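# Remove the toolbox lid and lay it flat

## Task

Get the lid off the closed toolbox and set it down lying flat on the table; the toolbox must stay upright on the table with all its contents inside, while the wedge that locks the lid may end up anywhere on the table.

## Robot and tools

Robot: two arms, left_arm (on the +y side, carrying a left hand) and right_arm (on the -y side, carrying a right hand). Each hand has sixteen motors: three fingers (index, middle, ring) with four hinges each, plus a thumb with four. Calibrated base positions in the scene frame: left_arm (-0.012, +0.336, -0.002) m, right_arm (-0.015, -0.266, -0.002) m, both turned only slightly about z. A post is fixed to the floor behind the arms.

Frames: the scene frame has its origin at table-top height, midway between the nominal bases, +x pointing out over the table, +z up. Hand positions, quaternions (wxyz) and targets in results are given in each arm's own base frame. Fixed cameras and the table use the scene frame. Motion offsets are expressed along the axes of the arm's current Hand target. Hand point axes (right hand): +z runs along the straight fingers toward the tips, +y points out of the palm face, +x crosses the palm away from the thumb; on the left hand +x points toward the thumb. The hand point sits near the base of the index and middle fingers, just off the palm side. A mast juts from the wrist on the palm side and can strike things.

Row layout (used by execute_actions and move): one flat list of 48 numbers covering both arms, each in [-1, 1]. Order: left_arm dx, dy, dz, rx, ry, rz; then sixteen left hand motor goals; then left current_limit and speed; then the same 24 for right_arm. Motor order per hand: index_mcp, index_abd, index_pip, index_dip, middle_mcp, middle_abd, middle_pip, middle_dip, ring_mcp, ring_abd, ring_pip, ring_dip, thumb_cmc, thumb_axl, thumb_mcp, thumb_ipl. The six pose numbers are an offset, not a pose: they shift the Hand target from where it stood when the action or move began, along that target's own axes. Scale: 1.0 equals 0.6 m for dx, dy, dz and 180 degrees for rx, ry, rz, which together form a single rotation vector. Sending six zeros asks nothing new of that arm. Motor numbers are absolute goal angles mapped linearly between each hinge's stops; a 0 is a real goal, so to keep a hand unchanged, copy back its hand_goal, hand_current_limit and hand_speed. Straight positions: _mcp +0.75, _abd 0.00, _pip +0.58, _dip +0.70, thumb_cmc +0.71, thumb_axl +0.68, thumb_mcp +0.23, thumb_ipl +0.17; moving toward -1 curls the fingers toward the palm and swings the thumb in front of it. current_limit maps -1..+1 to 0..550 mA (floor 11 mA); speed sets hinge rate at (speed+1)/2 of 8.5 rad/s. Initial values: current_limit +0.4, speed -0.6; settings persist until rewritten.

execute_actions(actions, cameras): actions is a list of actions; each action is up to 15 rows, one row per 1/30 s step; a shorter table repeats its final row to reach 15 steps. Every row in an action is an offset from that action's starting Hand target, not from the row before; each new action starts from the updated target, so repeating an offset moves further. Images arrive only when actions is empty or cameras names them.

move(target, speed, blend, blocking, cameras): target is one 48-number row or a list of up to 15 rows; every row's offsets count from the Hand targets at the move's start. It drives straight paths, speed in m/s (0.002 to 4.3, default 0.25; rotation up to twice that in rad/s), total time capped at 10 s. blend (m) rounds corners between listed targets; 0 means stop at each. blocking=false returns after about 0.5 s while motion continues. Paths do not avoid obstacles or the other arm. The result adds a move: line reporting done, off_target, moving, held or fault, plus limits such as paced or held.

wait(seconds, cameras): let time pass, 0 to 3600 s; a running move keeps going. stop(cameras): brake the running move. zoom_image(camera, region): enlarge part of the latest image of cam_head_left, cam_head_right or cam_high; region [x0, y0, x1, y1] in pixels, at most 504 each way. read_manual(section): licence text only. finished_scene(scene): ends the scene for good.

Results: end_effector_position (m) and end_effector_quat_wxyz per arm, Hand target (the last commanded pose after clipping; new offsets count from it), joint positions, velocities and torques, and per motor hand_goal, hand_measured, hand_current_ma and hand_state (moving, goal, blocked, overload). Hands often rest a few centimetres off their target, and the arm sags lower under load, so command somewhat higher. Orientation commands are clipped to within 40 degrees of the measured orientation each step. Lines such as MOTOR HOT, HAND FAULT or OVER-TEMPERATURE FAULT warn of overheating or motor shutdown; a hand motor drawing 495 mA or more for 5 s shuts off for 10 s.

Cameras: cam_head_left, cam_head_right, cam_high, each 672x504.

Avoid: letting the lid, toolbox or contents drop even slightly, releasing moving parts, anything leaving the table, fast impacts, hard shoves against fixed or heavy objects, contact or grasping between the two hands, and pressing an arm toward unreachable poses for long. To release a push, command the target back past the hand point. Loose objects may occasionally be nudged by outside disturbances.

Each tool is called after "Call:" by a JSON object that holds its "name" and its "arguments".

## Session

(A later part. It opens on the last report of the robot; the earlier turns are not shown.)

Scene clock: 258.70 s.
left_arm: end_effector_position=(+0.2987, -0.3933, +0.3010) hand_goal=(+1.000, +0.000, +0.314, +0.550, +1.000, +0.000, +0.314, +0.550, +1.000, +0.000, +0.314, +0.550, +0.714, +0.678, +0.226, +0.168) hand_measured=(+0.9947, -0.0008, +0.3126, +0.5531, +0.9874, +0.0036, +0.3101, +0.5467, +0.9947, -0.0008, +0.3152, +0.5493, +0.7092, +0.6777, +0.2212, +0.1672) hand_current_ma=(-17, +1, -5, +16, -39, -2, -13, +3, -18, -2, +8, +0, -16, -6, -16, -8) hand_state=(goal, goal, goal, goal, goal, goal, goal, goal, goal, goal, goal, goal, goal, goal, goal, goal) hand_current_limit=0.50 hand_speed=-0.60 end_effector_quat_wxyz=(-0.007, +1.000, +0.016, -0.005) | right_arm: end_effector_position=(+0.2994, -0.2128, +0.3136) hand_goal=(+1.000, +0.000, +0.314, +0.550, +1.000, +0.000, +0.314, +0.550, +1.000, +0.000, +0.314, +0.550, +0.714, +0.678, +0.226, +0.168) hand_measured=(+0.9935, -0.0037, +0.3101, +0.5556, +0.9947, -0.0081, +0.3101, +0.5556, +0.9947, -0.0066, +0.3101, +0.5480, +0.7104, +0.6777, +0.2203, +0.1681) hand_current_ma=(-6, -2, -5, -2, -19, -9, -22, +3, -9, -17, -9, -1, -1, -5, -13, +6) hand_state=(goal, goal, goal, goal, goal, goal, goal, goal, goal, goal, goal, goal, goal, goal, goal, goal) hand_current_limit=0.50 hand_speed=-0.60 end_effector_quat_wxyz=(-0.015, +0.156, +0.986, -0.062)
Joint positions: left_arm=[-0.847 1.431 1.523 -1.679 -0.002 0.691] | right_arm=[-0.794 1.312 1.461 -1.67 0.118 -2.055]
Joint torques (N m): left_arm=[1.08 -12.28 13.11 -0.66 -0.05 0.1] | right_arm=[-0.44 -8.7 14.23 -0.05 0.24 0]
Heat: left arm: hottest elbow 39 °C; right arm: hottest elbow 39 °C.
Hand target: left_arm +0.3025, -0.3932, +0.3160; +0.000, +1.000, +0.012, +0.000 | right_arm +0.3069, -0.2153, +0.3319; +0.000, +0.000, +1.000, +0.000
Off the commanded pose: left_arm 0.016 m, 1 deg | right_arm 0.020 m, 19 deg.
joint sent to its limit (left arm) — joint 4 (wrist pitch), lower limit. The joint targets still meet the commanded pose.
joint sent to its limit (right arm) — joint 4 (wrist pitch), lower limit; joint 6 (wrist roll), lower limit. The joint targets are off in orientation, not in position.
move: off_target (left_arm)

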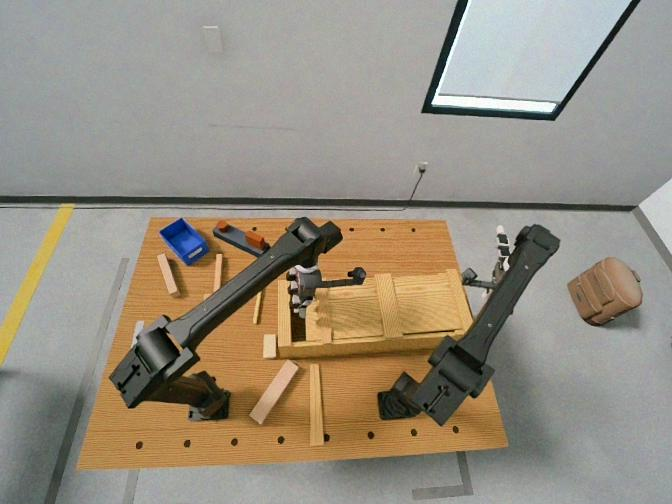

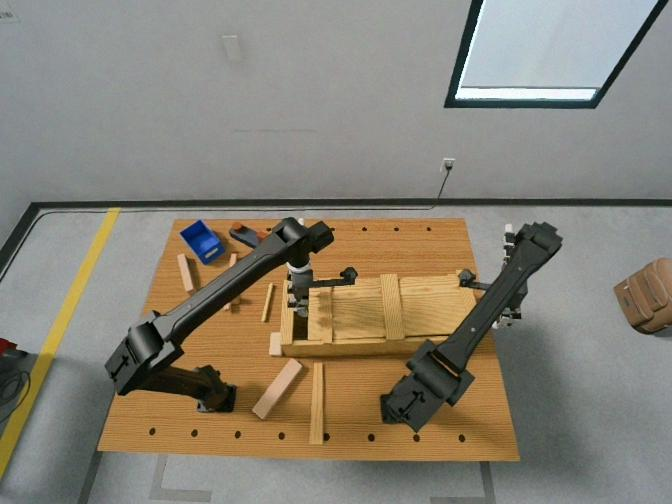

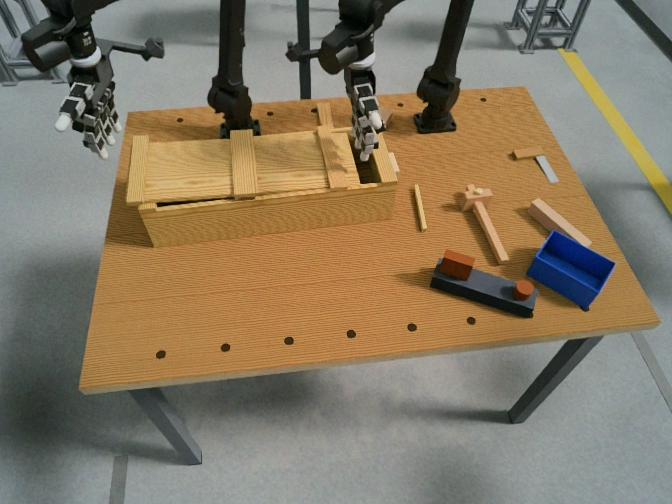

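Call:
{"name": "move", "arguments": {"target": [[0,-0.022,0,0,0,0,1,0,0.314,0.55,1,0,0.314,0.55,1,0,0.314,0.55,0.714,0.678,0.226,0.168,0.5,-0.6, -0.042,-0.013,0.06,0,0,0.09,1,0,0.314,0.55,1,0,0.314,0.55,1,0,0.314,0.55,0.714,0.678,0.226,0.168,0.5,-0.6],[0,-0.022,0.125,0,0,0,1,0,0.314,0.55,1,0,0.314,0.55,1,0,0.314,0.55,0.714,0.678,0.226,0.168,0.5,-0.6, -0.042,-0.013,0.1165,0,0,0.09,1,0,0.314,0.55,1,0,0.314,0.55,1,0,0.314,0.55,0.714,0.678,0.226,0.168,0.5,-0.6]], "speed": 0.08, "cameras": ["all"]}}

Call:
{"name": "zoom_image", "arguments": {"camera": "cam_high", "region": [300, 100, 420, 220]}}

Call:
{"name": "zoom_image", "arguments": {"camera": "cam_high", "region": [80, 60, 240, 220]}}

Call:
{"name": "zoom_image", "arguments": {"camera": "cam_head_left", "region": [260, 230, 520, 370]}}

Scene clock: 262.40 s.
left_arm: end_effector_position=(+0.2986, -0.3816, +0.2392) hand_goal=(+1.000, +0.000, +0.314, +0.550, +1.000, +0.000, +0.314, +0.550, +1.000, +0.000, +0.314, +0.550, +0.714, +0.678, +0.226, +0.168) hand_measured=(+0.9947, -0.0008, +0.3126, +0.5544, +0.9874, +0.0036, +0.3088, +0.5480, +0.9947, -0.0008, +0.3152, +0.5493, +0.7092, +0.6777, +0.2212, +0.1681) hand_current_ma=(-15, -1, -2, +21, -41, +2, -10, +3, -23, +8, +11, -7, -15, -9, -25, +0) hand_state=(goal, goal, goal, goal, goal, goal, goal, goal, goal, goal, goal, goal, goal, goal, goal, goal) hand_current_limit=0.50 hand_speed=-0.60 end_effector_quat_wxyz=(-0.007, +1.000, +0.015, -0.004) | right_arm: end_effector_position=(+0.3327, -0.2200, +0.2661) hand_goal=(+1.000, +0.000, +0.314, +0.550, +1.000, +0.000, +0.314, +0.550, +1.000, +0.000, +0.314, +0.550, +0.714, +0.678, +0.226, +0.168) hand_measured=(+0.9935, +0.0036, +0.3101, +0.5556, +0.9947, +0.0051, +0.3114, +0.5556, +0.9959, -0.0037, +0.3114, +0.5480, +0.7104, +0.6777, +0.2203, +0.1672) hand_current_ma=(-8, -6, -3, -2, -19, +8, -17, +4, -2, -6, -7, +1, -8, -1, -5, +1) hand_state=(goal, goal, goal, goal, goal, goal, goal, goal, goal, goal, goal, goal, goal, goal, goal, goal) hand_current_limit=0.50 hand_speed=-0.60 end_effector_quat_wxyz=(-0.005, +0.154, +0.988, -0.005)
Joint positions: left_arm=[-0.827 1.406 1.335 -1.515 -0.002 0.713] | right_arm=[-0.794 1.41 1.409 -1.572 0.014 -2.055]
Joint torques (N m): left_arm=[1.26 -12.1 9.94 0.25 -0.07 0.08] | right_arm=[-1.49 -10.11 8.59 0.77 -0.16 0.02]
Heat: left arm: hottest elbow 39 °C; right arm: hottest elbow 39 °C.
Hand target: left_arm +0.3022, -0.3801, +0.2410; +0.000, +1.000, +0.012, +0.000 | right_arm +0.3322, -0.2231, +0.2619; +0.000, +0.141, +0.990, +0.000
Off the commanded pose: left_arm 0.004 m, 1 deg | right_arm 0.005 m, 2 deg.
joint sent to its limit (right arm) — joint 6 (wrist roll), lower limit. The joint targets still meet the commanded pose.
move: done

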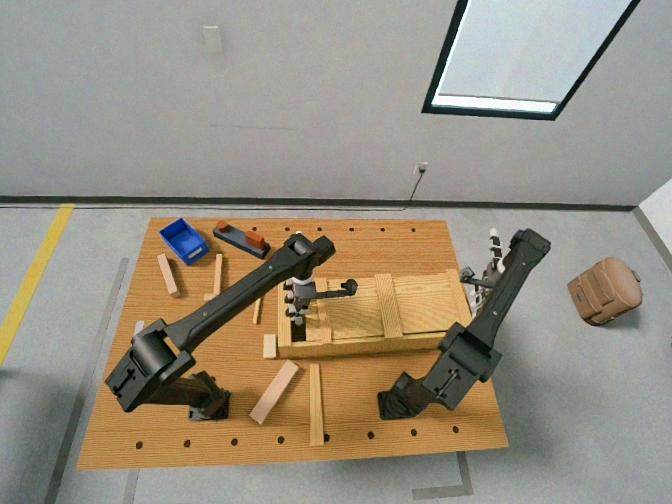

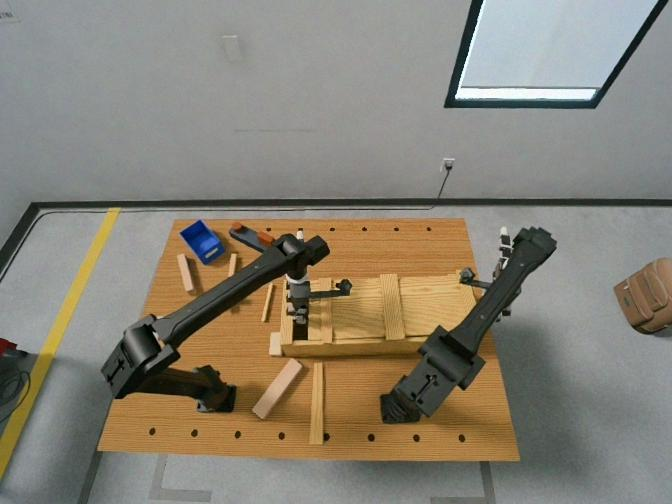

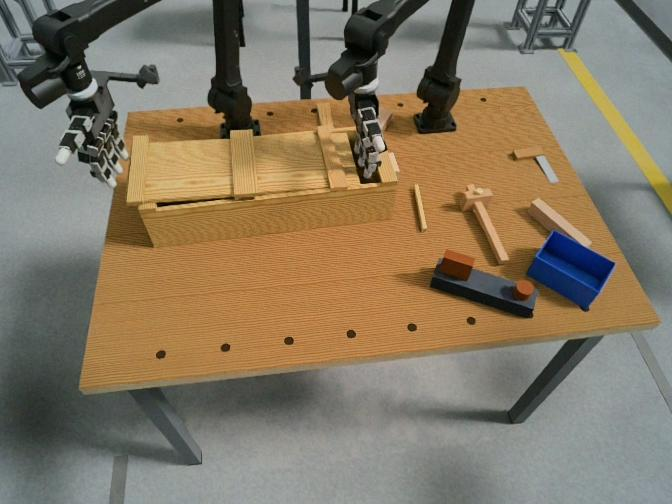

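Scaled by 4.200 from the camera's image (finer frame: 960x720).

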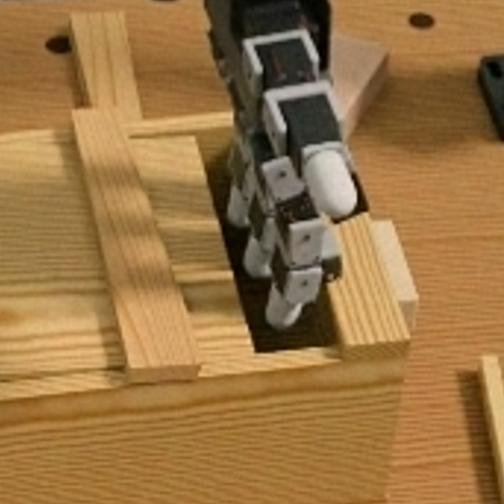

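Scaled by 3.150 from the camera's image (finer frame: 960x720).

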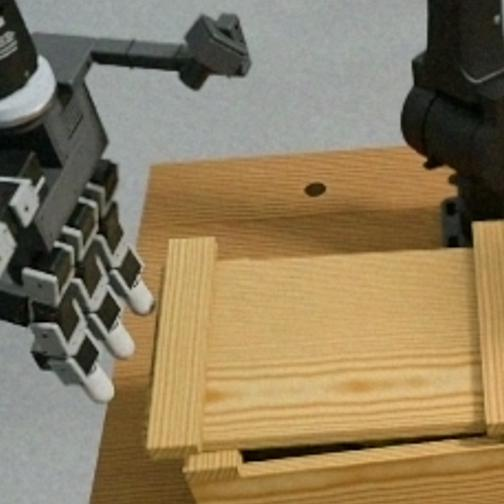

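Scaled by 1.938 from the camera's image (finer frame: 960x720).

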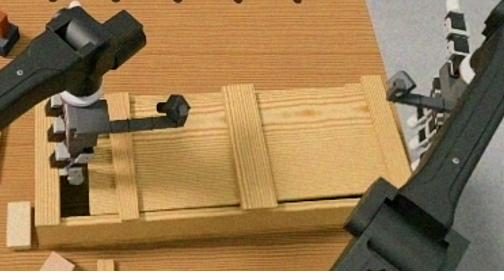

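Call:
{"name": "move", "arguments": {"target": [[0,0.014,0,0,0,0,1,0,0.314,0.55,1,0,0.314,0.55,1,0,0.314,0.55,0.714,0.678,0.226,0.168,0.5,-0.6, 0.0093,0.032,0,0,0,0,1,0,0.02,0.55,1,0,0.16,0.55,1,0,0.314,0.55,0.714,0.678,0.226,0.168,0.5,-0.6]], "speed": 0.05, "cameras": ["all"]}}

Call:
{"name": "zoom_image", "arguments": {"camera": "cam_high", "region": [300, 100, 420, 220]}}

Call:
{"name": "zoom_image", "arguments": {"camera": "cam_high", "region": [80, 90, 200, 220]}}

Scene clock: 263.50 s.
left_arm: end_effector_position=(+0.2985, -0.3816, +0.2392) hand_goal=(+1.000, +0.000, +0.314, +0.550, +1.000, +0.000, +0.314, +0.550, +1.000, +0.000, +0.314, +0.550, +0.714, +0.678, +0.226, +0.168) hand_measured=(+0.9947, -0.0008, +0.3126, +0.5531, +0.9874, +0.0036, +0.3088, +0.5467, +0.9947, -0.0008, +0.3152, +0.5493, +0.7092, +0.6767, +0.2212, +0.1681) hand_current_ma=(-13, +0, -6, +10, -44, -8, -6, +6, -12, +9, +15, -15, -20, -1, -26, -6) hand_state=(goal, goal, goal, goal, goal, goal, goal, goal, goal, goal, goal, goal, goal, goal, goal, goal) hand_current_limit=0.50 hand_speed=-0.60 end_effector_quat_wxyz=(-0.007, +1.000, +0.015, -0.004) | right_arm: end_effector_position=(+0.3295, -0.2127, +0.2585) hand_goal=(+1.000, +0.000, +0.020, +0.550, +1.000, +0.000, +0.160, +0.550, +1.000, +0.000, +0.314, +0.550, +0.714, +0.678, +0.226, +0.168) hand_measured=(+1.0000, +0.0036, +0.0265, +0.5556, +1.0000, +0.0036, +0.1689, +0.5556, +0.9971, +0.0065, +0.3203, +0.5569, +0.7142, +0.6777, +0.2203, +0.1672) hand_current_ma=(+9, -3, +13, -1, -6, +9, +12, +9, -16, +7, +10, +22, +3, -3, -6, +2) hand_state=(goal, goal, goal, goal, goal, goal, goal, goal, goal, goal, goal, goal, goal, goal, goal, goal) hand_current_limit=0.50 hand_speed=-0.60 end_effector_quat_wxyz=(-0.008, +0.152, +0.988, +0.002)
Joint positions: left_arm=[-0.827 1.406 1.335 -1.515 -0.002 0.714] | right_arm=[-0.79 1.399 1.376 -1.562 0.007 -2.055]
Joint torques (N m): left_arm=[0.09 -10.58 11.37 0.44 -0.05 -0.05] | right_arm=[0.15 -11.58 8.4 0.66 -0.37 0.02]
Heat: left arm: hottest elbow 39 °C; right arm: hottest elbow 39 °C.
Hand target: left_arm +0.3024, -0.3885, +0.2410; +0.000, +1.000, +0.012, +0.000 | right_arm +0.3322, -0.2032, +0.2619; +0.000, +0.141, +0.990, +0.000
Off the commanded pose: left_arm 0.008 m, 1 deg | right_arm 0.010 m, 2 deg.
move: done

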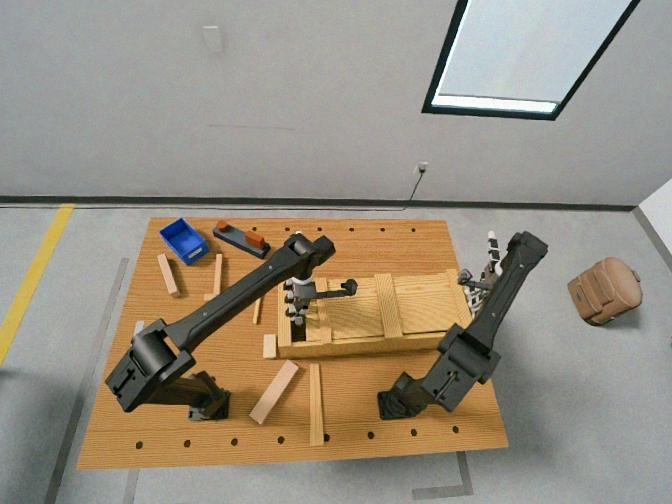

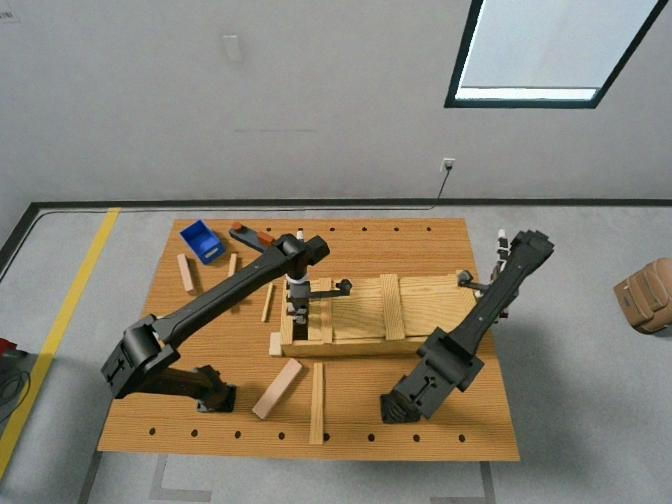

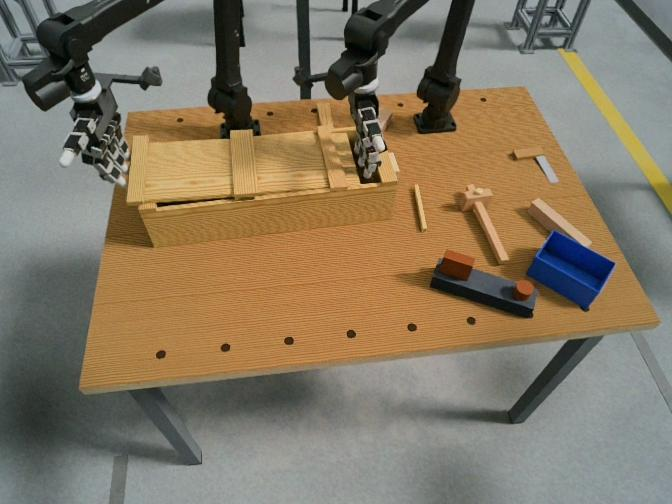

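Scaled by 4.200 from the camera's image (finer frame: 960x720).

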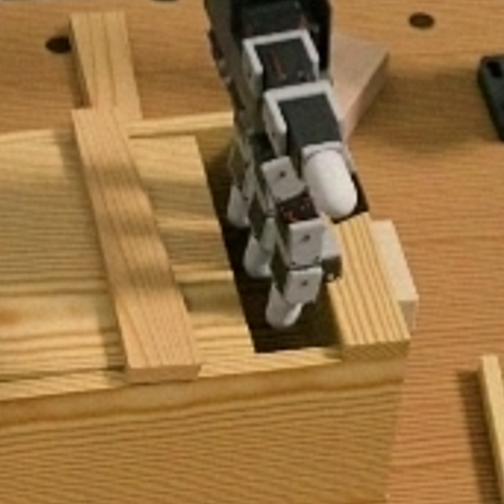

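Scaled by 3.877 from the camera's image (finer frame: 960x720).

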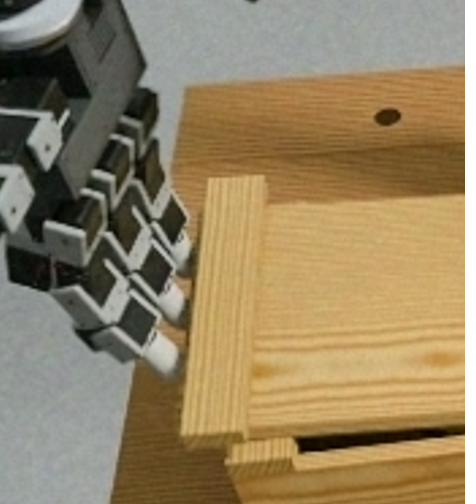

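Call:
{"name": "move", "arguments": {"target": [[0,0.035,0,0,0,0,1,0,0.15,0.5,1,0,0.15,0.5,1,0,0.15,0.5,0.714,0.678,0.226,0.168,0.6,-0.8, 0.0093,0.032,0,0,0,0,1,0,-0.1,0.5,1,0,0.05,0.5,1,0,0.2,0.5,0.714,0.678,0.226,0.168,0.6,-0.8]], "speed": 0.05, "cameras": ["cam_high"]}}

Call:
{"name": "zoom_image", "arguments": {"camera": "cam_high", "region": [300, 100, 420, 220]}}

Call:
{"name": "zoom_image", "arguments": {"camera": "cam_high", "region": [80, 90, 200, 220]}}

Scene clock: 264.60 s.
left_arm: end_effector_position=(+0.2984, -0.3827, +0.2316) hand_goal=(+1.000, +0.000, +0.150, +0.500, +1.000, +0.000, +0.150, +0.500, +1.000, +0.000, +0.150, +0.500, +0.714, +0.678, +0.226, +0.168) hand_measured=(+1.0000, +0.0051, +0.1664, +0.5034, +1.0000, -0.0008, +0.1946, +0.5098, +1.0000, +0.0007, +0.2267, +0.5110, +0.7092, +0.6777, +0.2212, +0.1681) hand_current_ma=(-6, -1, +57, +12, -1, -9, +151, +39, +10, +8, +285, +31, -7, +0, -15, -8) hand_state=(goal, goal, goal, goal, goal, goal, blocked, goal, goal, goal, blocked, goal, goal, goal, goal, goal) hand_current_limit=0.60 hand_speed=-0.80 end_effector_quat_wxyz=(-0.019, +1.000, +0.012, -0.003) | right_arm: end_effector_position=(+0.3285, -0.2086, +0.2546) hand_goal=(+1.000, +0.000, -0.100, +0.500, +1.000, +0.000, +0.050, +0.500, +1.000, +0.000, +0.200, +0.500, +0.714, +0.678, +0.226, +0.168) hand_measured=(+1.0000, +0.0080, -0.0466, +0.5212, +1.0000, +0.0109, +0.0996, +0.5238, +1.0000, +0.0109, +0.2434, +0.5212, +0.7104, +0.6777, +0.2203, +0.1672) hand_current_ma=(+5, +10, +118, +29, -7, +10, +100, +50, -6, +15, +100, +56, +1, +1, -9, +7) hand_state=(goal, goal, blocked, blocked, goal, goal, blocked, blocked, goal, goal, blocked, blocked, goal, goal, goal, goal) hand_current_limit=0.60 hand_speed=-0.80 end_effector_quat_wxyz=(-0.005, +0.154, +0.988, -0.016)
Joint positions: left_arm=[-0.836 1.421 1.336 -1.519 -0.021 0.71] | right_arm=[-0.773 1.374 1.347 -1.535 0.032 -2.034]
Joint torques (N m): left_arm=[-1.79 -8.64 14.8 0.49 0.71 -0.33] | right_arm=[1.38 -11.87 8.03 -0.36 -1.53 0.16]
Heat: left arm: hottest elbow 39 °C; right arm: hottest elbow 39 °C.
Hand target: left_arm +0.3029, -0.4094, +0.2410; +0.000, +1.000, +0.012, +0.000 | right_arm +0.3322, -0.1832, +0.2620; +0.001, +0.141, +0.990, +0.000
Off the commanded pose: left_arm 0.029 m, 2 deg | right_arm 0.027 m, 2 deg.
move: off_target (left_arm, right_arm)

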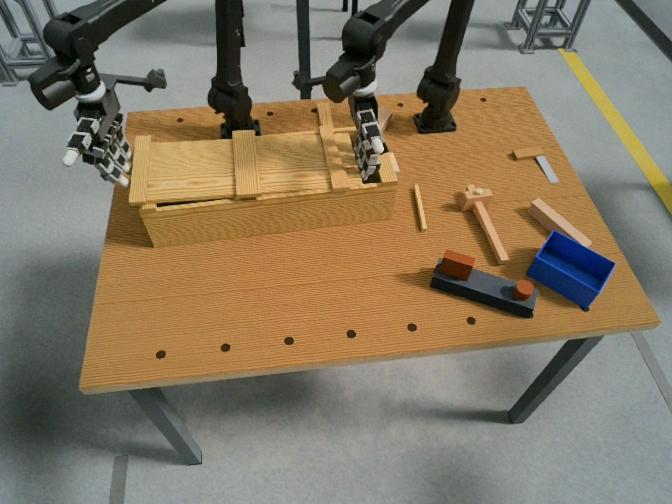

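Scaled by 4.200 from the camera's image (finer frame: 960x720).

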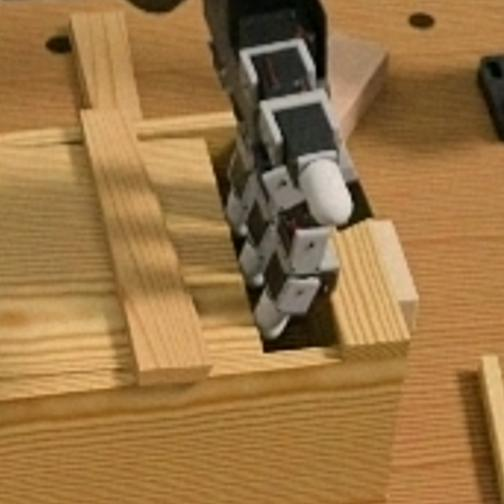

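Scaled by 3.877 from the camera's image (finer frame: 960x720).

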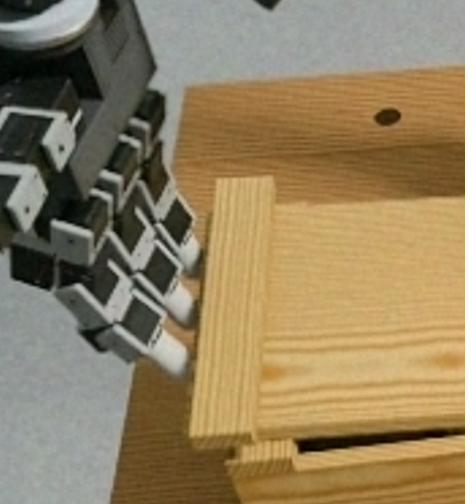

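Call:
{"name": "move", "arguments": {"target": [[0,0.025,-0.005,0,0,0,1,0,0.0,0.45,1,0,0.0,0.45,1,0,0.0,0.45,0.714,0.678,0.226,0.168,0.65,-0.8, 0.0063,0.022,-0.003,0,0,0,1,0,-0.25,0.45,1,0,-0.1,0.45,1,0,0.05,0.45,0.714,0.678,0.226,0.168,0.65,-0.8]], "speed": 0.05, "cameras": ["cam_high"]}}

Call:
{"name": "zoom_image", "arguments": {"camera": "cam_high", "region": [300, 100, 420, 220]}}

Call:
{"name": "zoom_image", "arguments": {"camera": "cam_high", "region": [80, 90, 200, 220]}}

Scene clock: 266.03 s.
left_arm: end_effector_position=(+0.2989, -0.3830, +0.2271) hand_goal=(+1.000, +0.000, +0.000, +0.450, +1.000, +0.000, +0.000, +0.450, +1.000, +0.000, +0.000, +0.450, +0.714, +0.678, +0.226, +0.168) hand_measured=(+1.0000, +0.0051, +0.1394, +0.4754, +1.0000, -0.0008, +0.1638, +0.4996, +1.0000, +0.0021, +0.2010, +0.5034, +0.7092, +0.6777, +0.2212, +0.1681) hand_current_ma=(+2, +7, +451, +93, +2, -19, +462, +177, +10, +15, +462, +175, -17, +0, -18, -6) hand_state=(goal, goal, blocked, blocked, goal, goal, blocked, blocked, goal, goal, blocked, blocked, goal, goal, goal, goal) hand_current_limit=0.65 hand_speed=-0.80 end_effector_quat_wxyz=(-0.040, +0.999, +0.016, -0.007) | right_arm: end_effector_position=(+0.3261, -0.2074, +0.2563) hand_goal=(+1.000, +0.000, -0.250, +0.450, +1.000, +0.000, -0.100, +0.450, +1.000, +0.000, +0.050, +0.450, +0.714, +0.678, +0.226, +0.168) hand_measured=(+1.0000, +0.0124, -0.1095, +0.5072, +1.0000, +0.0153, +0.0445, +0.5110, +1.0000, +0.0168, +0.1895, +0.5072, +0.7104, +0.6767, +0.2203, +0.1681) hand_current_ma=(-6, +12, +359, +121, +4, +26, +349, +140, +4, +26, +356, +142, -3, +0, -14, +7) hand_state=(goal, goal, blocked, blocked, goal, goal, blocked, blocked, goal, goal, blocked, blocked, goal, goal, goal, goal) hand_current_limit=0.65 hand_speed=-0.80 end_effector_quat_wxyz=(-0.004, +0.159, +0.987, -0.032)
Joint positions: left_arm=[-0.847 1.446 1.358 -1.553 -0.042 0.691] | right_arm=[-0.764 1.351 1.336 -1.525 0.058 -2.015]
Joint torques (N m): left_arm=[-2.67 -8.88 16.01 1.29 1.59 -0.29] | right_arm=[2.9 -12.1 7.68 -0.91 -2.63 0.22]
Heat: left arm: hottest elbow 39 °C; right arm: hottest elbow 39 °C.
Hand target: left_arm +0.3032, -0.4245, +0.2442; +0.000, +1.000, +0.012, +0.001 | right_arm +0.3323, -0.1694, +0.2638; +0.001, +0.141, +0.990, +0.000
Off the commanded pose: left_arm 0.045 m, 5 deg | right_arm 0.039 m, 4 deg.
move: off_target (left_arm, right_arm)

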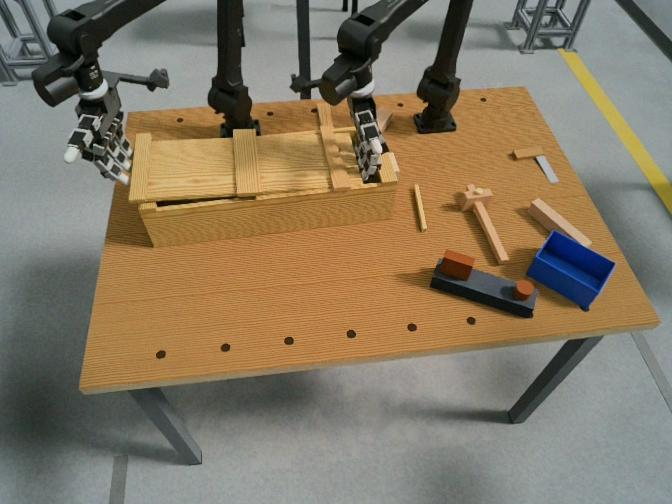

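Scaled by 4.200 from the camera's image (finer frame: 960x720).

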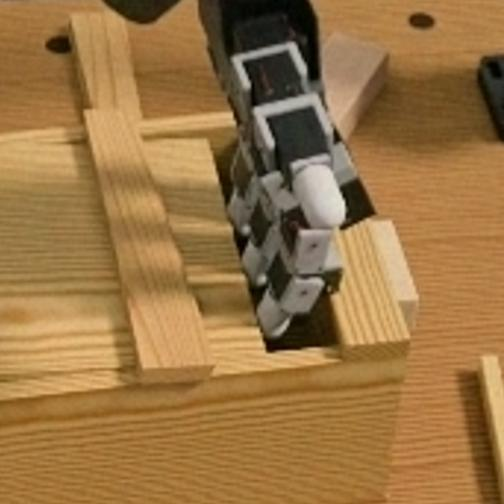

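Scaled by 3.877 from the camera's image (finer frame: 960x720).

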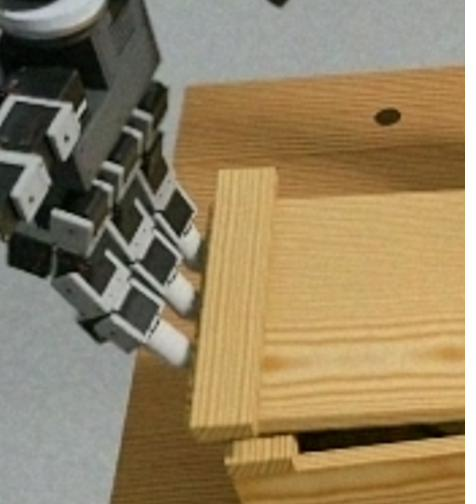

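Call:
{"name": "move", "arguments": {"target": [[0,0,-0.05,0,0,0,1,0,0.0,0.45,1,0,0.0,0.45,1,0,0.0,0.45,0.714,0.678,0.226,0.168,0.65,-0.8, 0,0,-0.03,0,0,0,1,0,-0.25,0.45,1,0,-0.1,0.45,1,0,0.05,0.45,0.714,0.678,0.226,0.168,0.65,-0.8]], "speed": 0.05, "cameras": ["cam_high", "cam_head_left"]}}

Call:
{"name": "zoom_image", "arguments": {"camera": "cam_high", "region": [80, 80, 420, 260]}}

Scene clock: 267.27 s.
left_arm: end_effector_position=(+0.2959, -0.3773, +0.2238) hand_goal=(+1.000, +0.000, +0.000, +0.450, +1.000, +0.000, +0.000, +0.450, +1.000, +0.000, +0.000, +0.450, +0.714, +0.678, +0.226, +0.168) hand_measured=(+1.0000, +0.0168, +0.1035, +0.4754, +1.0000, +0.0095, +0.1330, +0.4996, +1.0000, +0.0095, +0.1753, +0.5034, +0.7092, +0.6767, +0.2212, +0.1681) hand_current_ma=(-5, +34, +361, +89, +9, +23, +453, +166, +0, +29, +458, +181, -7, -7, -30, -12) hand_state=(goal, goal, blocked, blocked, goal, goal, blocked, blocked, goal, goal, blocked, blocked, goal, goal, goal, goal) hand_current_limit=0.65 hand_speed=-0.80 end_effector_quat_wxyz=(-0.065, +0.997, +0.023, -0.026) | right_arm: end_effector_position=(+0.3265, -0.2022, +0.2570) hand_goal=(+1.000, +0.000, -0.250, +0.450, +1.000, +0.000, -0.100, +0.450, +1.000, +0.000, +0.050, +0.450, +0.714, +0.678, +0.226, +0.168) hand_measured=(+1.0000, +0.0124, -0.1262, +0.5085, +1.0000, +0.0153, +0.0368, +0.5110, +1.0000, +0.0183, +0.1882, +0.5072, +0.7117, +0.6777, +0.2203, +0.1672) hand_current_ma=(+7, +10, +312, +125, +1, +18, +337, +140, +4, +23, +348, +140, -4, -9, -1, +1) hand_state=(goal, goal, blocked, blocked, goal, goal, blocked, blocked, goal, goal, blocked, blocked, goal, goal, goal, goal) hand_current_limit=0.65 hand_speed=-0.80 end_effector_quat_wxyz=(-0.007, +0.159, +0.987, -0.026)
Joint positions: left_arm=[-0.847 1.47 1.384 -1.618 -0.044 0.675] | right_arm=[-0.757 1.351 1.336 -1.538 0.05 -2.01]
Joint torques (N m): left_arm=[-2.55 -12.28 19.56 0.5 1.68 -0.16] | right_arm=[2.32 -11.69 11.66 -1.92 -2.33 0.16]
Heat: left arm: hottest elbow 40 °C; right arm: hottest elbow 39 °C.
Hand target: left_arm +0.3032, -0.4246, +0.2742; +0.000, +1.000, +0.012, +0.000 | right_arm +0.3322, -0.1694, +0.2818; +0.000, +0.141, +0.990, +0.000
Off the commanded pose: left_arm 0.069 m, 8 deg | right_arm 0.042 m, 4 deg.
move: off_target (left_arm, right_arm)
Images, in order (width x height): cam_head_left 672x504, cam_high 672x504.

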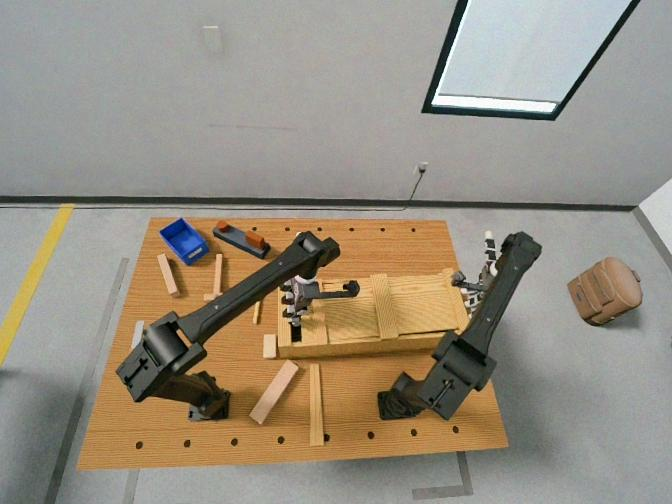

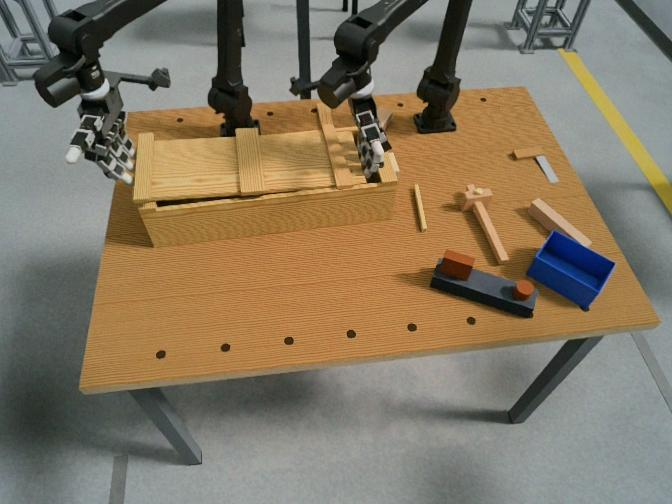

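Scaled by 1.482 from the camera's image (finer frame: 960x720).

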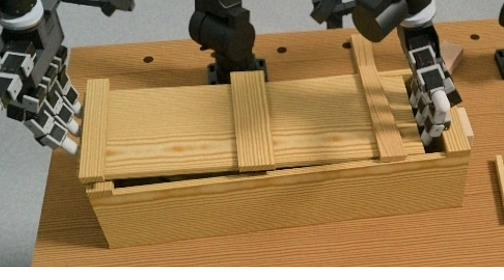

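Call:
{"name": "move", "arguments": {"target": [[0,0.01,-0.035,0,0,0,1,0,0.0,0.45,1,0,0.0,0.45,1,0,0.0,0.45,0.714,0.678,0.226,0.168,0.65,-0.8, 0,0,0,0,0,0,1,0,-0.25,0.45,1,0,-0.1,0.45,1,0,0.05,0.45,0.714,0.678,0.226,0.168,0.65,-0.8]], "speed": 0.05, "cameras": ["cam_high", "cam_head_right"]}}

Call:
{"name": "zoom_image", "arguments": {"camera": "cam_high", "region": [300, 100, 420, 220]}}

Call:
{"name": "zoom_image", "arguments": {"camera": "cam_high", "region": [80, 90, 200, 220]}}

Scene clock: 268.77 s.
left_arm: end_effector_position=(+0.2965, -0.3778, +0.2406) hand_goal=(+1.000, +0.000, +0.000, +0.450, +1.000, +0.000, +0.000, +0.450, +1.000, +0.000, +0.000, +0.450, +0.714, +0.678, +0.226, +0.168) hand_measured=(+1.0000, +0.0197, +0.1035, +0.4754, +1.0000, +0.0124, +0.1343, +0.4996, +1.0000, +0.0124, +0.1753, +0.5034, +0.7092, +0.6777, +0.2212, +0.1672) hand_current_ma=(-4, +42, +372, +87, -5, +15, +451, +170, +6, +31, +462, +179, -17, -13, -27, +1) hand_state=(goal, blocked, blocked, blocked, goal, goal, blocked, blocked, goal, goal, blocked, blocked, goal, goal, goal, goal) hand_current_limit=0.65 hand_speed=-0.80 end_effector_quat_wxyz=(-0.072, +0.997, +0.024, -0.032) | right_arm: end_effector_position=(+0.3266, -0.2022, +0.2569) hand_goal=(+1.000, +0.000, -0.250, +0.450, +1.000, +0.000, -0.100, +0.450, +1.000, +0.000, +0.050, +0.450, +0.714, +0.678, +0.226, +0.168) hand_measured=(+1.0000, +0.0124, -0.1262, +0.5085, +1.0000, +0.0168, +0.0368, +0.5110, +1.0000, +0.0197, +0.1882, +0.5072, +0.7104, +0.6777, +0.2203, +0.1672) hand_current_ma=(-1, +11, +309, +123, -5, +37, +337, +142, -1, +26, +351, +134, +0, -4, -12, -4) hand_state=(goal, goal, blocked, blocked, goal, goal, blocked, blocked, goal, goal, blocked, blocked, goal, goal, goal, goal) hand_current_limit=0.65 hand_speed=-0.80 end_effector_quat_wxyz=(-0.008, +0.159, +0.987, -0.026)
Joint positions: left_arm=[-0.847 1.482 1.443 -1.684 -0.044 0.673] | right_arm=[-0.756 1.351 1.336 -1.538 0.052 -2.008]
Joint torques (N m): left_arm=[-3.19 -13.1 20.34 0.94 1.74 -0.21] | right_arm=[1.96 -12.1 11.69 -1.84 -2.37 0.12]
Heat: left arm: hottest elbow 41 °C; right arm: hottest elbow 39 °C.
Hand target: left_arm +0.3033, -0.4305, +0.2951; +0.000, +1.000, +0.012, +0.000 | right_arm +0.3323, -0.1694, +0.2819; +0.001, +0.141, +0.990, +0.000
Off the commanded pose: left_arm 0.076 m, 9 deg | right_arm 0.042 m, 4 deg.
move: off_target (left_arm)
Images, in order (width x height): cam_head_right 672x504, cam_high 672x504.

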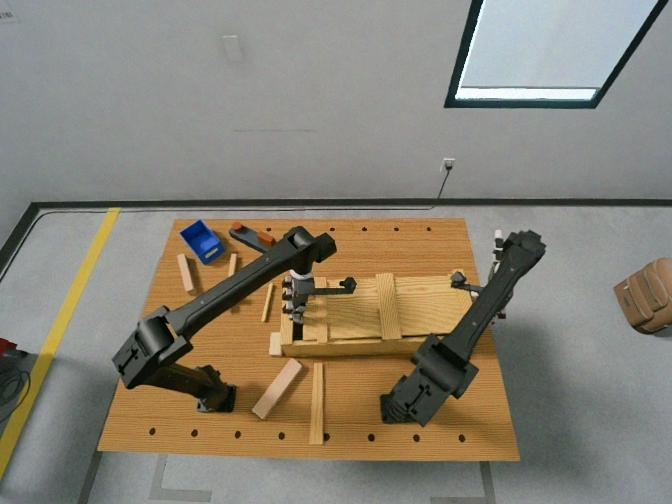

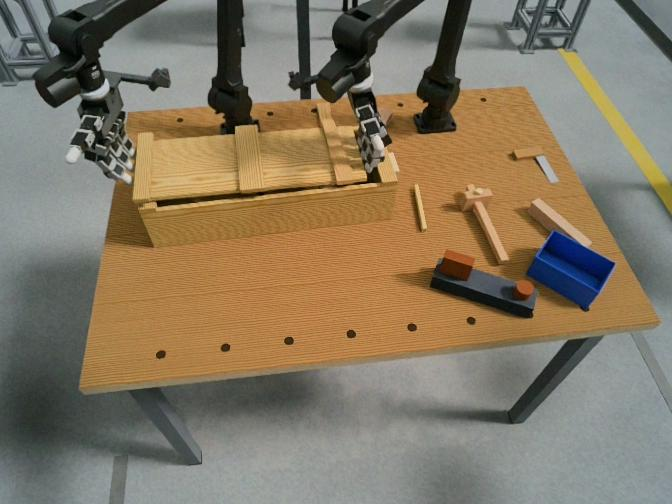

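Scaled by 4.200 from the camera's image (finer frame: 960x720).

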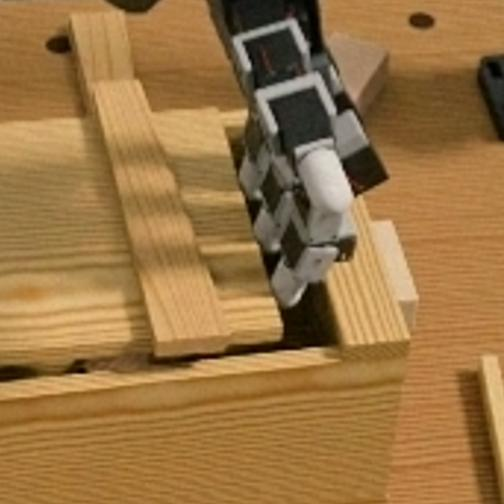

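Scaled by 3.877 from the camera's image (finer frame: 960x720).

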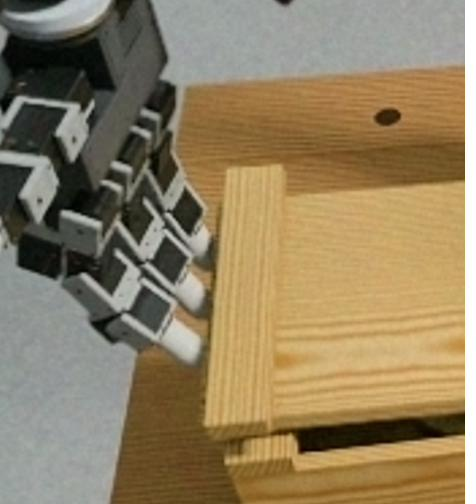

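Call:
{"name": "move", "arguments": {"target": [[0,0.0,-0.04,0,0,0,1,0,0.0,0.45,1,0,0.0,0.45,1,0,0.0,0.45,0.714,0.678,0.226,0.168,0.65,-0.8, 0,0,-0.055,0,0,0,1,0,-0.25,0.45,1,0,-0.1,0.45,1,0,0.05,0.45,0.714,0.678,0.226,0.168,0.68,-0.8]], "speed": 0.05, "cameras": ["cam_high"]}}

Call:
{"name": "zoom_image", "arguments": {"camera": "cam_high", "region": [300, 100, 420, 220]}}

Call:
{"name": "zoom_image", "arguments": {"camera": "cam_high", "region": [80, 90, 200, 220]}}

Scene clock: 270.03 s.
left_arm: end_effector_position=(+0.3034, -0.3848, +0.2574) hand_goal=(+1.000, +0.000, +0.000, +0.450, +1.000, +0.000, +0.000, +0.450, +1.000, +0.000, +0.000, +0.450, +0.714, +0.678, +0.226, +0.168) hand_measured=(+1.0000, +0.0197, +0.1035, +0.4754, +1.0000, +0.0124, +0.1343, +0.5009, +1.0000, +0.0124, +0.1779, +0.5034, +0.7092, +0.6777, +0.2212, +0.1681) hand_current_ma=(-1, +51, +354, +90, +7, +12, +460, +183, +0, +37, +457, +183, -15, -8, -25, -4) hand_state=(goal, goal, blocked, blocked, goal, goal, blocked, blocked, goal, goal, blocked, blocked, goal, goal, goal, goal) hand_current_limit=0.65 hand_speed=-0.80 end_effector_quat_wxyz=(-0.060, +0.998, +0.024, -0.020) | right_arm: end_effector_position=(+0.3308, -0.2077, +0.2872) hand_goal=(+1.000, +0.000, -0.250, +0.450, +1.000, +0.000, -0.100, +0.450, +1.000, +0.000, +0.050, +0.450, +0.714, +0.678, +0.226, +0.168) hand_measured=(+1.0000, +0.0153, -0.1262, +0.5072, +1.0000, +0.0212, +0.0381, +0.5110, +1.0000, +0.0241, +0.1895, +0.5085, +0.7117, +0.6767, +0.2203, +0.1672) hand_current_ma=(+0, +22, +304, +126, -3, +33, +347, +135, +2, +26, +350, +143, +4, -5, -14, +3) hand_state=(goal, goal, blocked, blocked, goal, blocked, blocked, blocked, goal, blocked, blocked, blocked, goal, goal, goal, goal) hand_current_limit=0.68 hand_speed=-0.80 end_effector_quat_wxyz=(+0.002, +0.162, +0.986, -0.037)
Joint positions: left_arm=[-0.847 1.483 1.484 -1.689 -0.046 0.673] | right_arm=[-0.756 1.351 1.417 -1.591 0.058 -2.004]
Joint torques (N m): left_arm=[-3.14 -13.1 21.65 -0.55 1.83 -0.2] | right_arm=[2.08 -11.75 12.27 -2.71 -2.72 0.09]
Heat: left arm: hottest elbow 41 °C; right arm: hottest elbow 39 °C.
Hand target: left_arm +0.3032, -0.4305, +0.3191; +0.000, +1.000, +0.012, +0.000 | right_arm +0.3322, -0.1694, +0.3148; +0.001, +0.141, +0.990, +0.000
Off the commanded pose: left_arm 0.077 m, 7 deg | right_arm 0.047 m, 5 deg.
joint sent to its limit (left arm) — joint 4 (wrist pitch), lower limit. The joint targets are off in position, not in orientation.
joint sent to its limit (right arm) — joint 4 (wrist pitch), lower limit. The joint targets still meet the commanded pose.
move: off_target (left_arm, right_arm)

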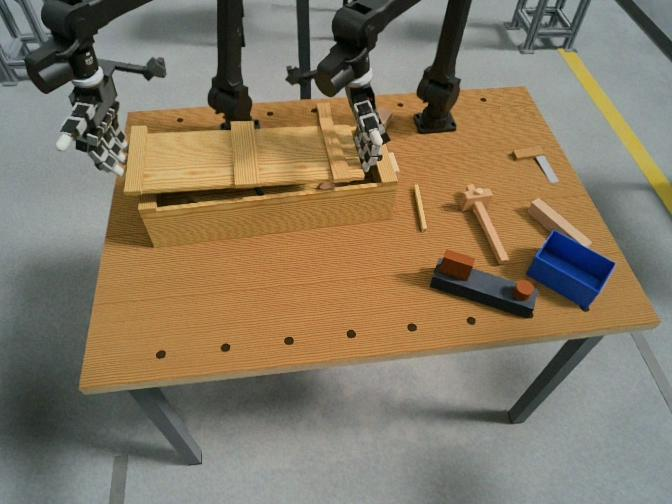

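Scaled by 4.200 from the camera's image (finer frame: 960x720).

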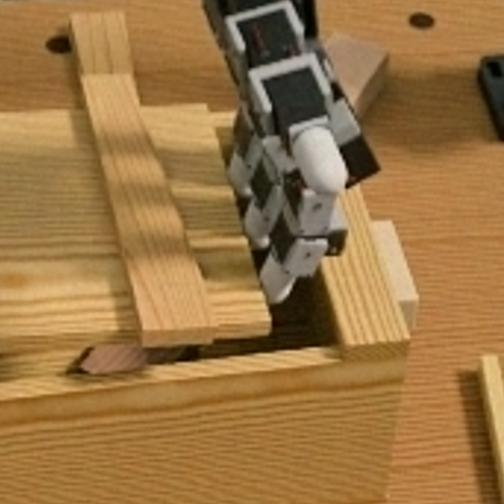

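Scaled by 3.877 from the camera's image (finer frame: 960x720).

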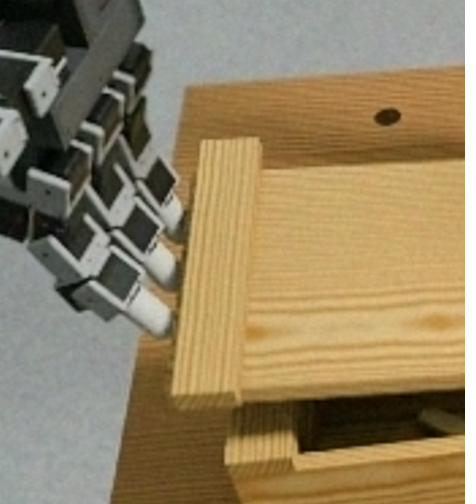

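Call:
{"name": "move", "arguments": {"target": [[0,0.0,-0.04,0,0,0,1,0,0.0,0.45,1,0,0.0,0.45,1,0,0.0,0.45,0.714,0.678,0.226,0.168,0.65,-0.8, 0,0,-0.015,0,0,0,1,0,-0.25,0.45,1,0,-0.1,0.45,1,0,0.05,0.45,0.714,0.678,0.226,0.168,0.68,-0.8]], "speed": 0.06, "cameras": ["all"]}}

Call:
{"name": "zoom_image", "arguments": {"camera": "cam_high", "region": [300, 100, 420, 220]}}

Call:
{"name": "zoom_image", "arguments": {"camera": "cam_high", "region": [80, 90, 200, 220]}}

Scene clock: 271.13 s.
left_arm: end_effector_position=(+0.3060, -0.3872, +0.2651) hand_goal=(+1.000, +0.000, +0.000, +0.450, +1.000, +0.000, +0.000, +0.450, +1.000, +0.000, +0.000, +0.450, +0.714, +0.678, +0.226, +0.168) hand_measured=(+1.0000, +0.0197, +0.1048, +0.4754, +1.0000, +0.0124, +0.1356, +0.5021, +1.0000, +0.0124, +0.1779, +0.5034, +0.7092, +0.6777, +0.2212, +0.1681) hand_current_ma=(-2, +45, +362, +90, +1, +17, +451, +184, +9, +26, +460, +191, -11, -8, -16, -8) hand_state=(goal, goal, blocked, blocked, goal, goal, blocked, blocked, goal, goal, blocked, blocked, goal, goal, goal, goal) hand_current_limit=0.65 hand_speed=-0.80 end_effector_quat_wxyz=(-0.054, +0.998, +0.024, -0.013) | right_arm: end_effector_position=(+0.3324, -0.2092, +0.2948) hand_goal=(+1.000, +0.000, -0.250, +0.450, +1.000, +0.000, -0.100, +0.450, +1.000, +0.000, +0.050, +0.450, +0.714, +0.678, +0.226, +0.168) hand_measured=(+1.0000, +0.0183, -0.1249, +0.5085, +1.0000, +0.0227, +0.0381, +0.5110, +1.0000, +0.0256, +0.1895, +0.5085, +0.7117, +0.6777, +0.2203, +0.1681) hand_current_ma=(-3, +17, +314, +119, -3, +38, +347, +145, +4, +33, +346, +145, -4, -10, -8, +3) hand_state=(goal, goal, blocked, blocked, goal, blocked, blocked, blocked, goal, blocked, blocked, blocked, goal, goal, goal, goal) hand_current_limit=0.68 hand_speed=-0.80 end_effector_quat_wxyz=(+0.011, +0.162, +0.986, -0.043)
Joint positions: left_arm=[-0.847 1.481 1.499 -1.689 -0.049 0.673] | right_arm=[-0.756 1.345 1.431 -1.591 0.058 -2.004]
Joint torques (N m): left_arm=[-2.96 -15.44 22.15 -0.5 2.01 -0.16] | right_arm=[1.96 -12.04 12.07 -2.65 -2.97 0.07]
Heat: left arm: hottest elbow 42 °C; right arm: hottest elbow 39 °C.
Hand target: left_arm +0.3032, -0.4305, +0.3430; +0.000, +1.000, +0.012, +0.000 | right_arm +0.3323, -0.1694, +0.3238; +0.001, +0.141, +0.990, +0.000
Off the commanded pose: left_arm 0.089 m, 6 deg | right_arm 0.049 m, 6 deg.
joint sent to its limit (left arm) — joint 4 (wrist pitch), lower limit. The joint targets are off in position and orientation.
joint sent to its limit (right arm) — joint 4 (wrist pitch), lower limit. The joint targets still meet the commanded pose.
move: off_target (left_arm, right_arm)

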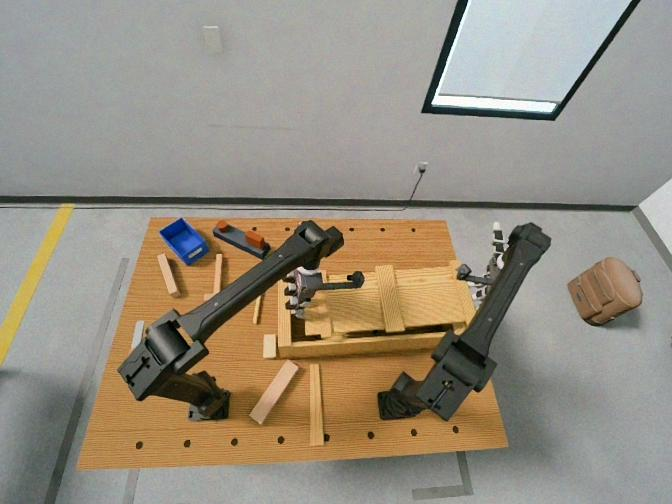

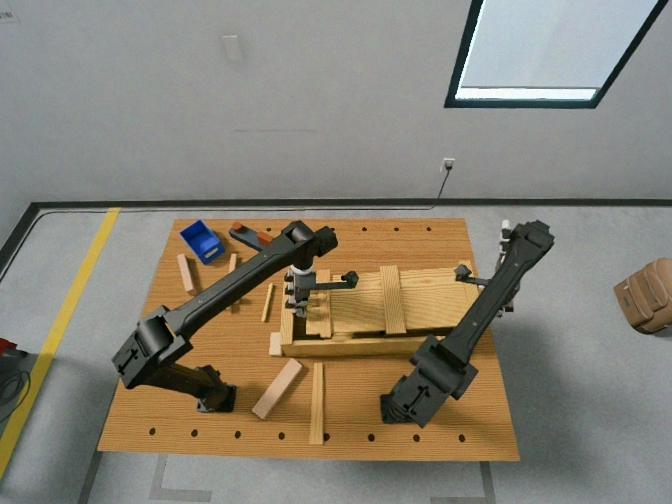

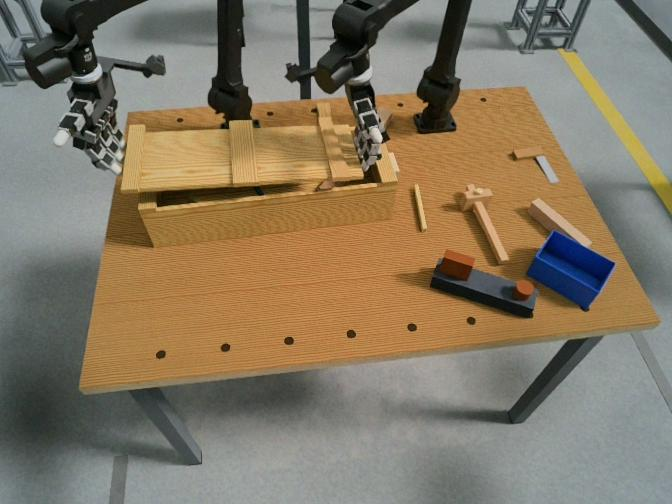

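Scaled by 4.200 from the camera's image (finer frame: 960x720).

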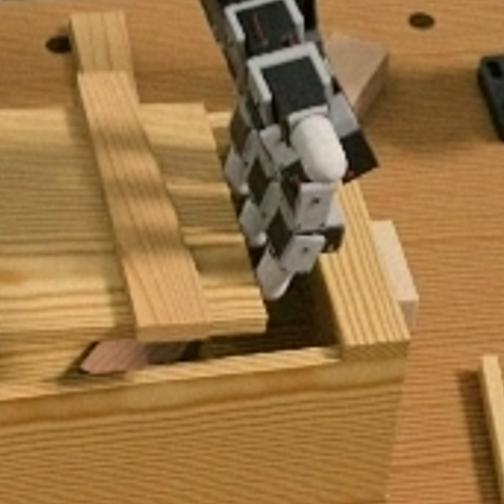

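Scaled by 3.877 from the camera's image (finer frame: 960x720).

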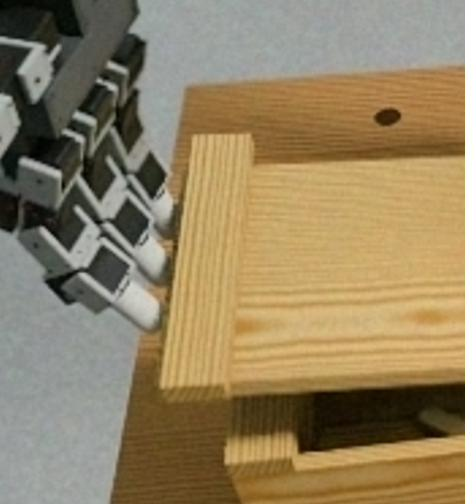

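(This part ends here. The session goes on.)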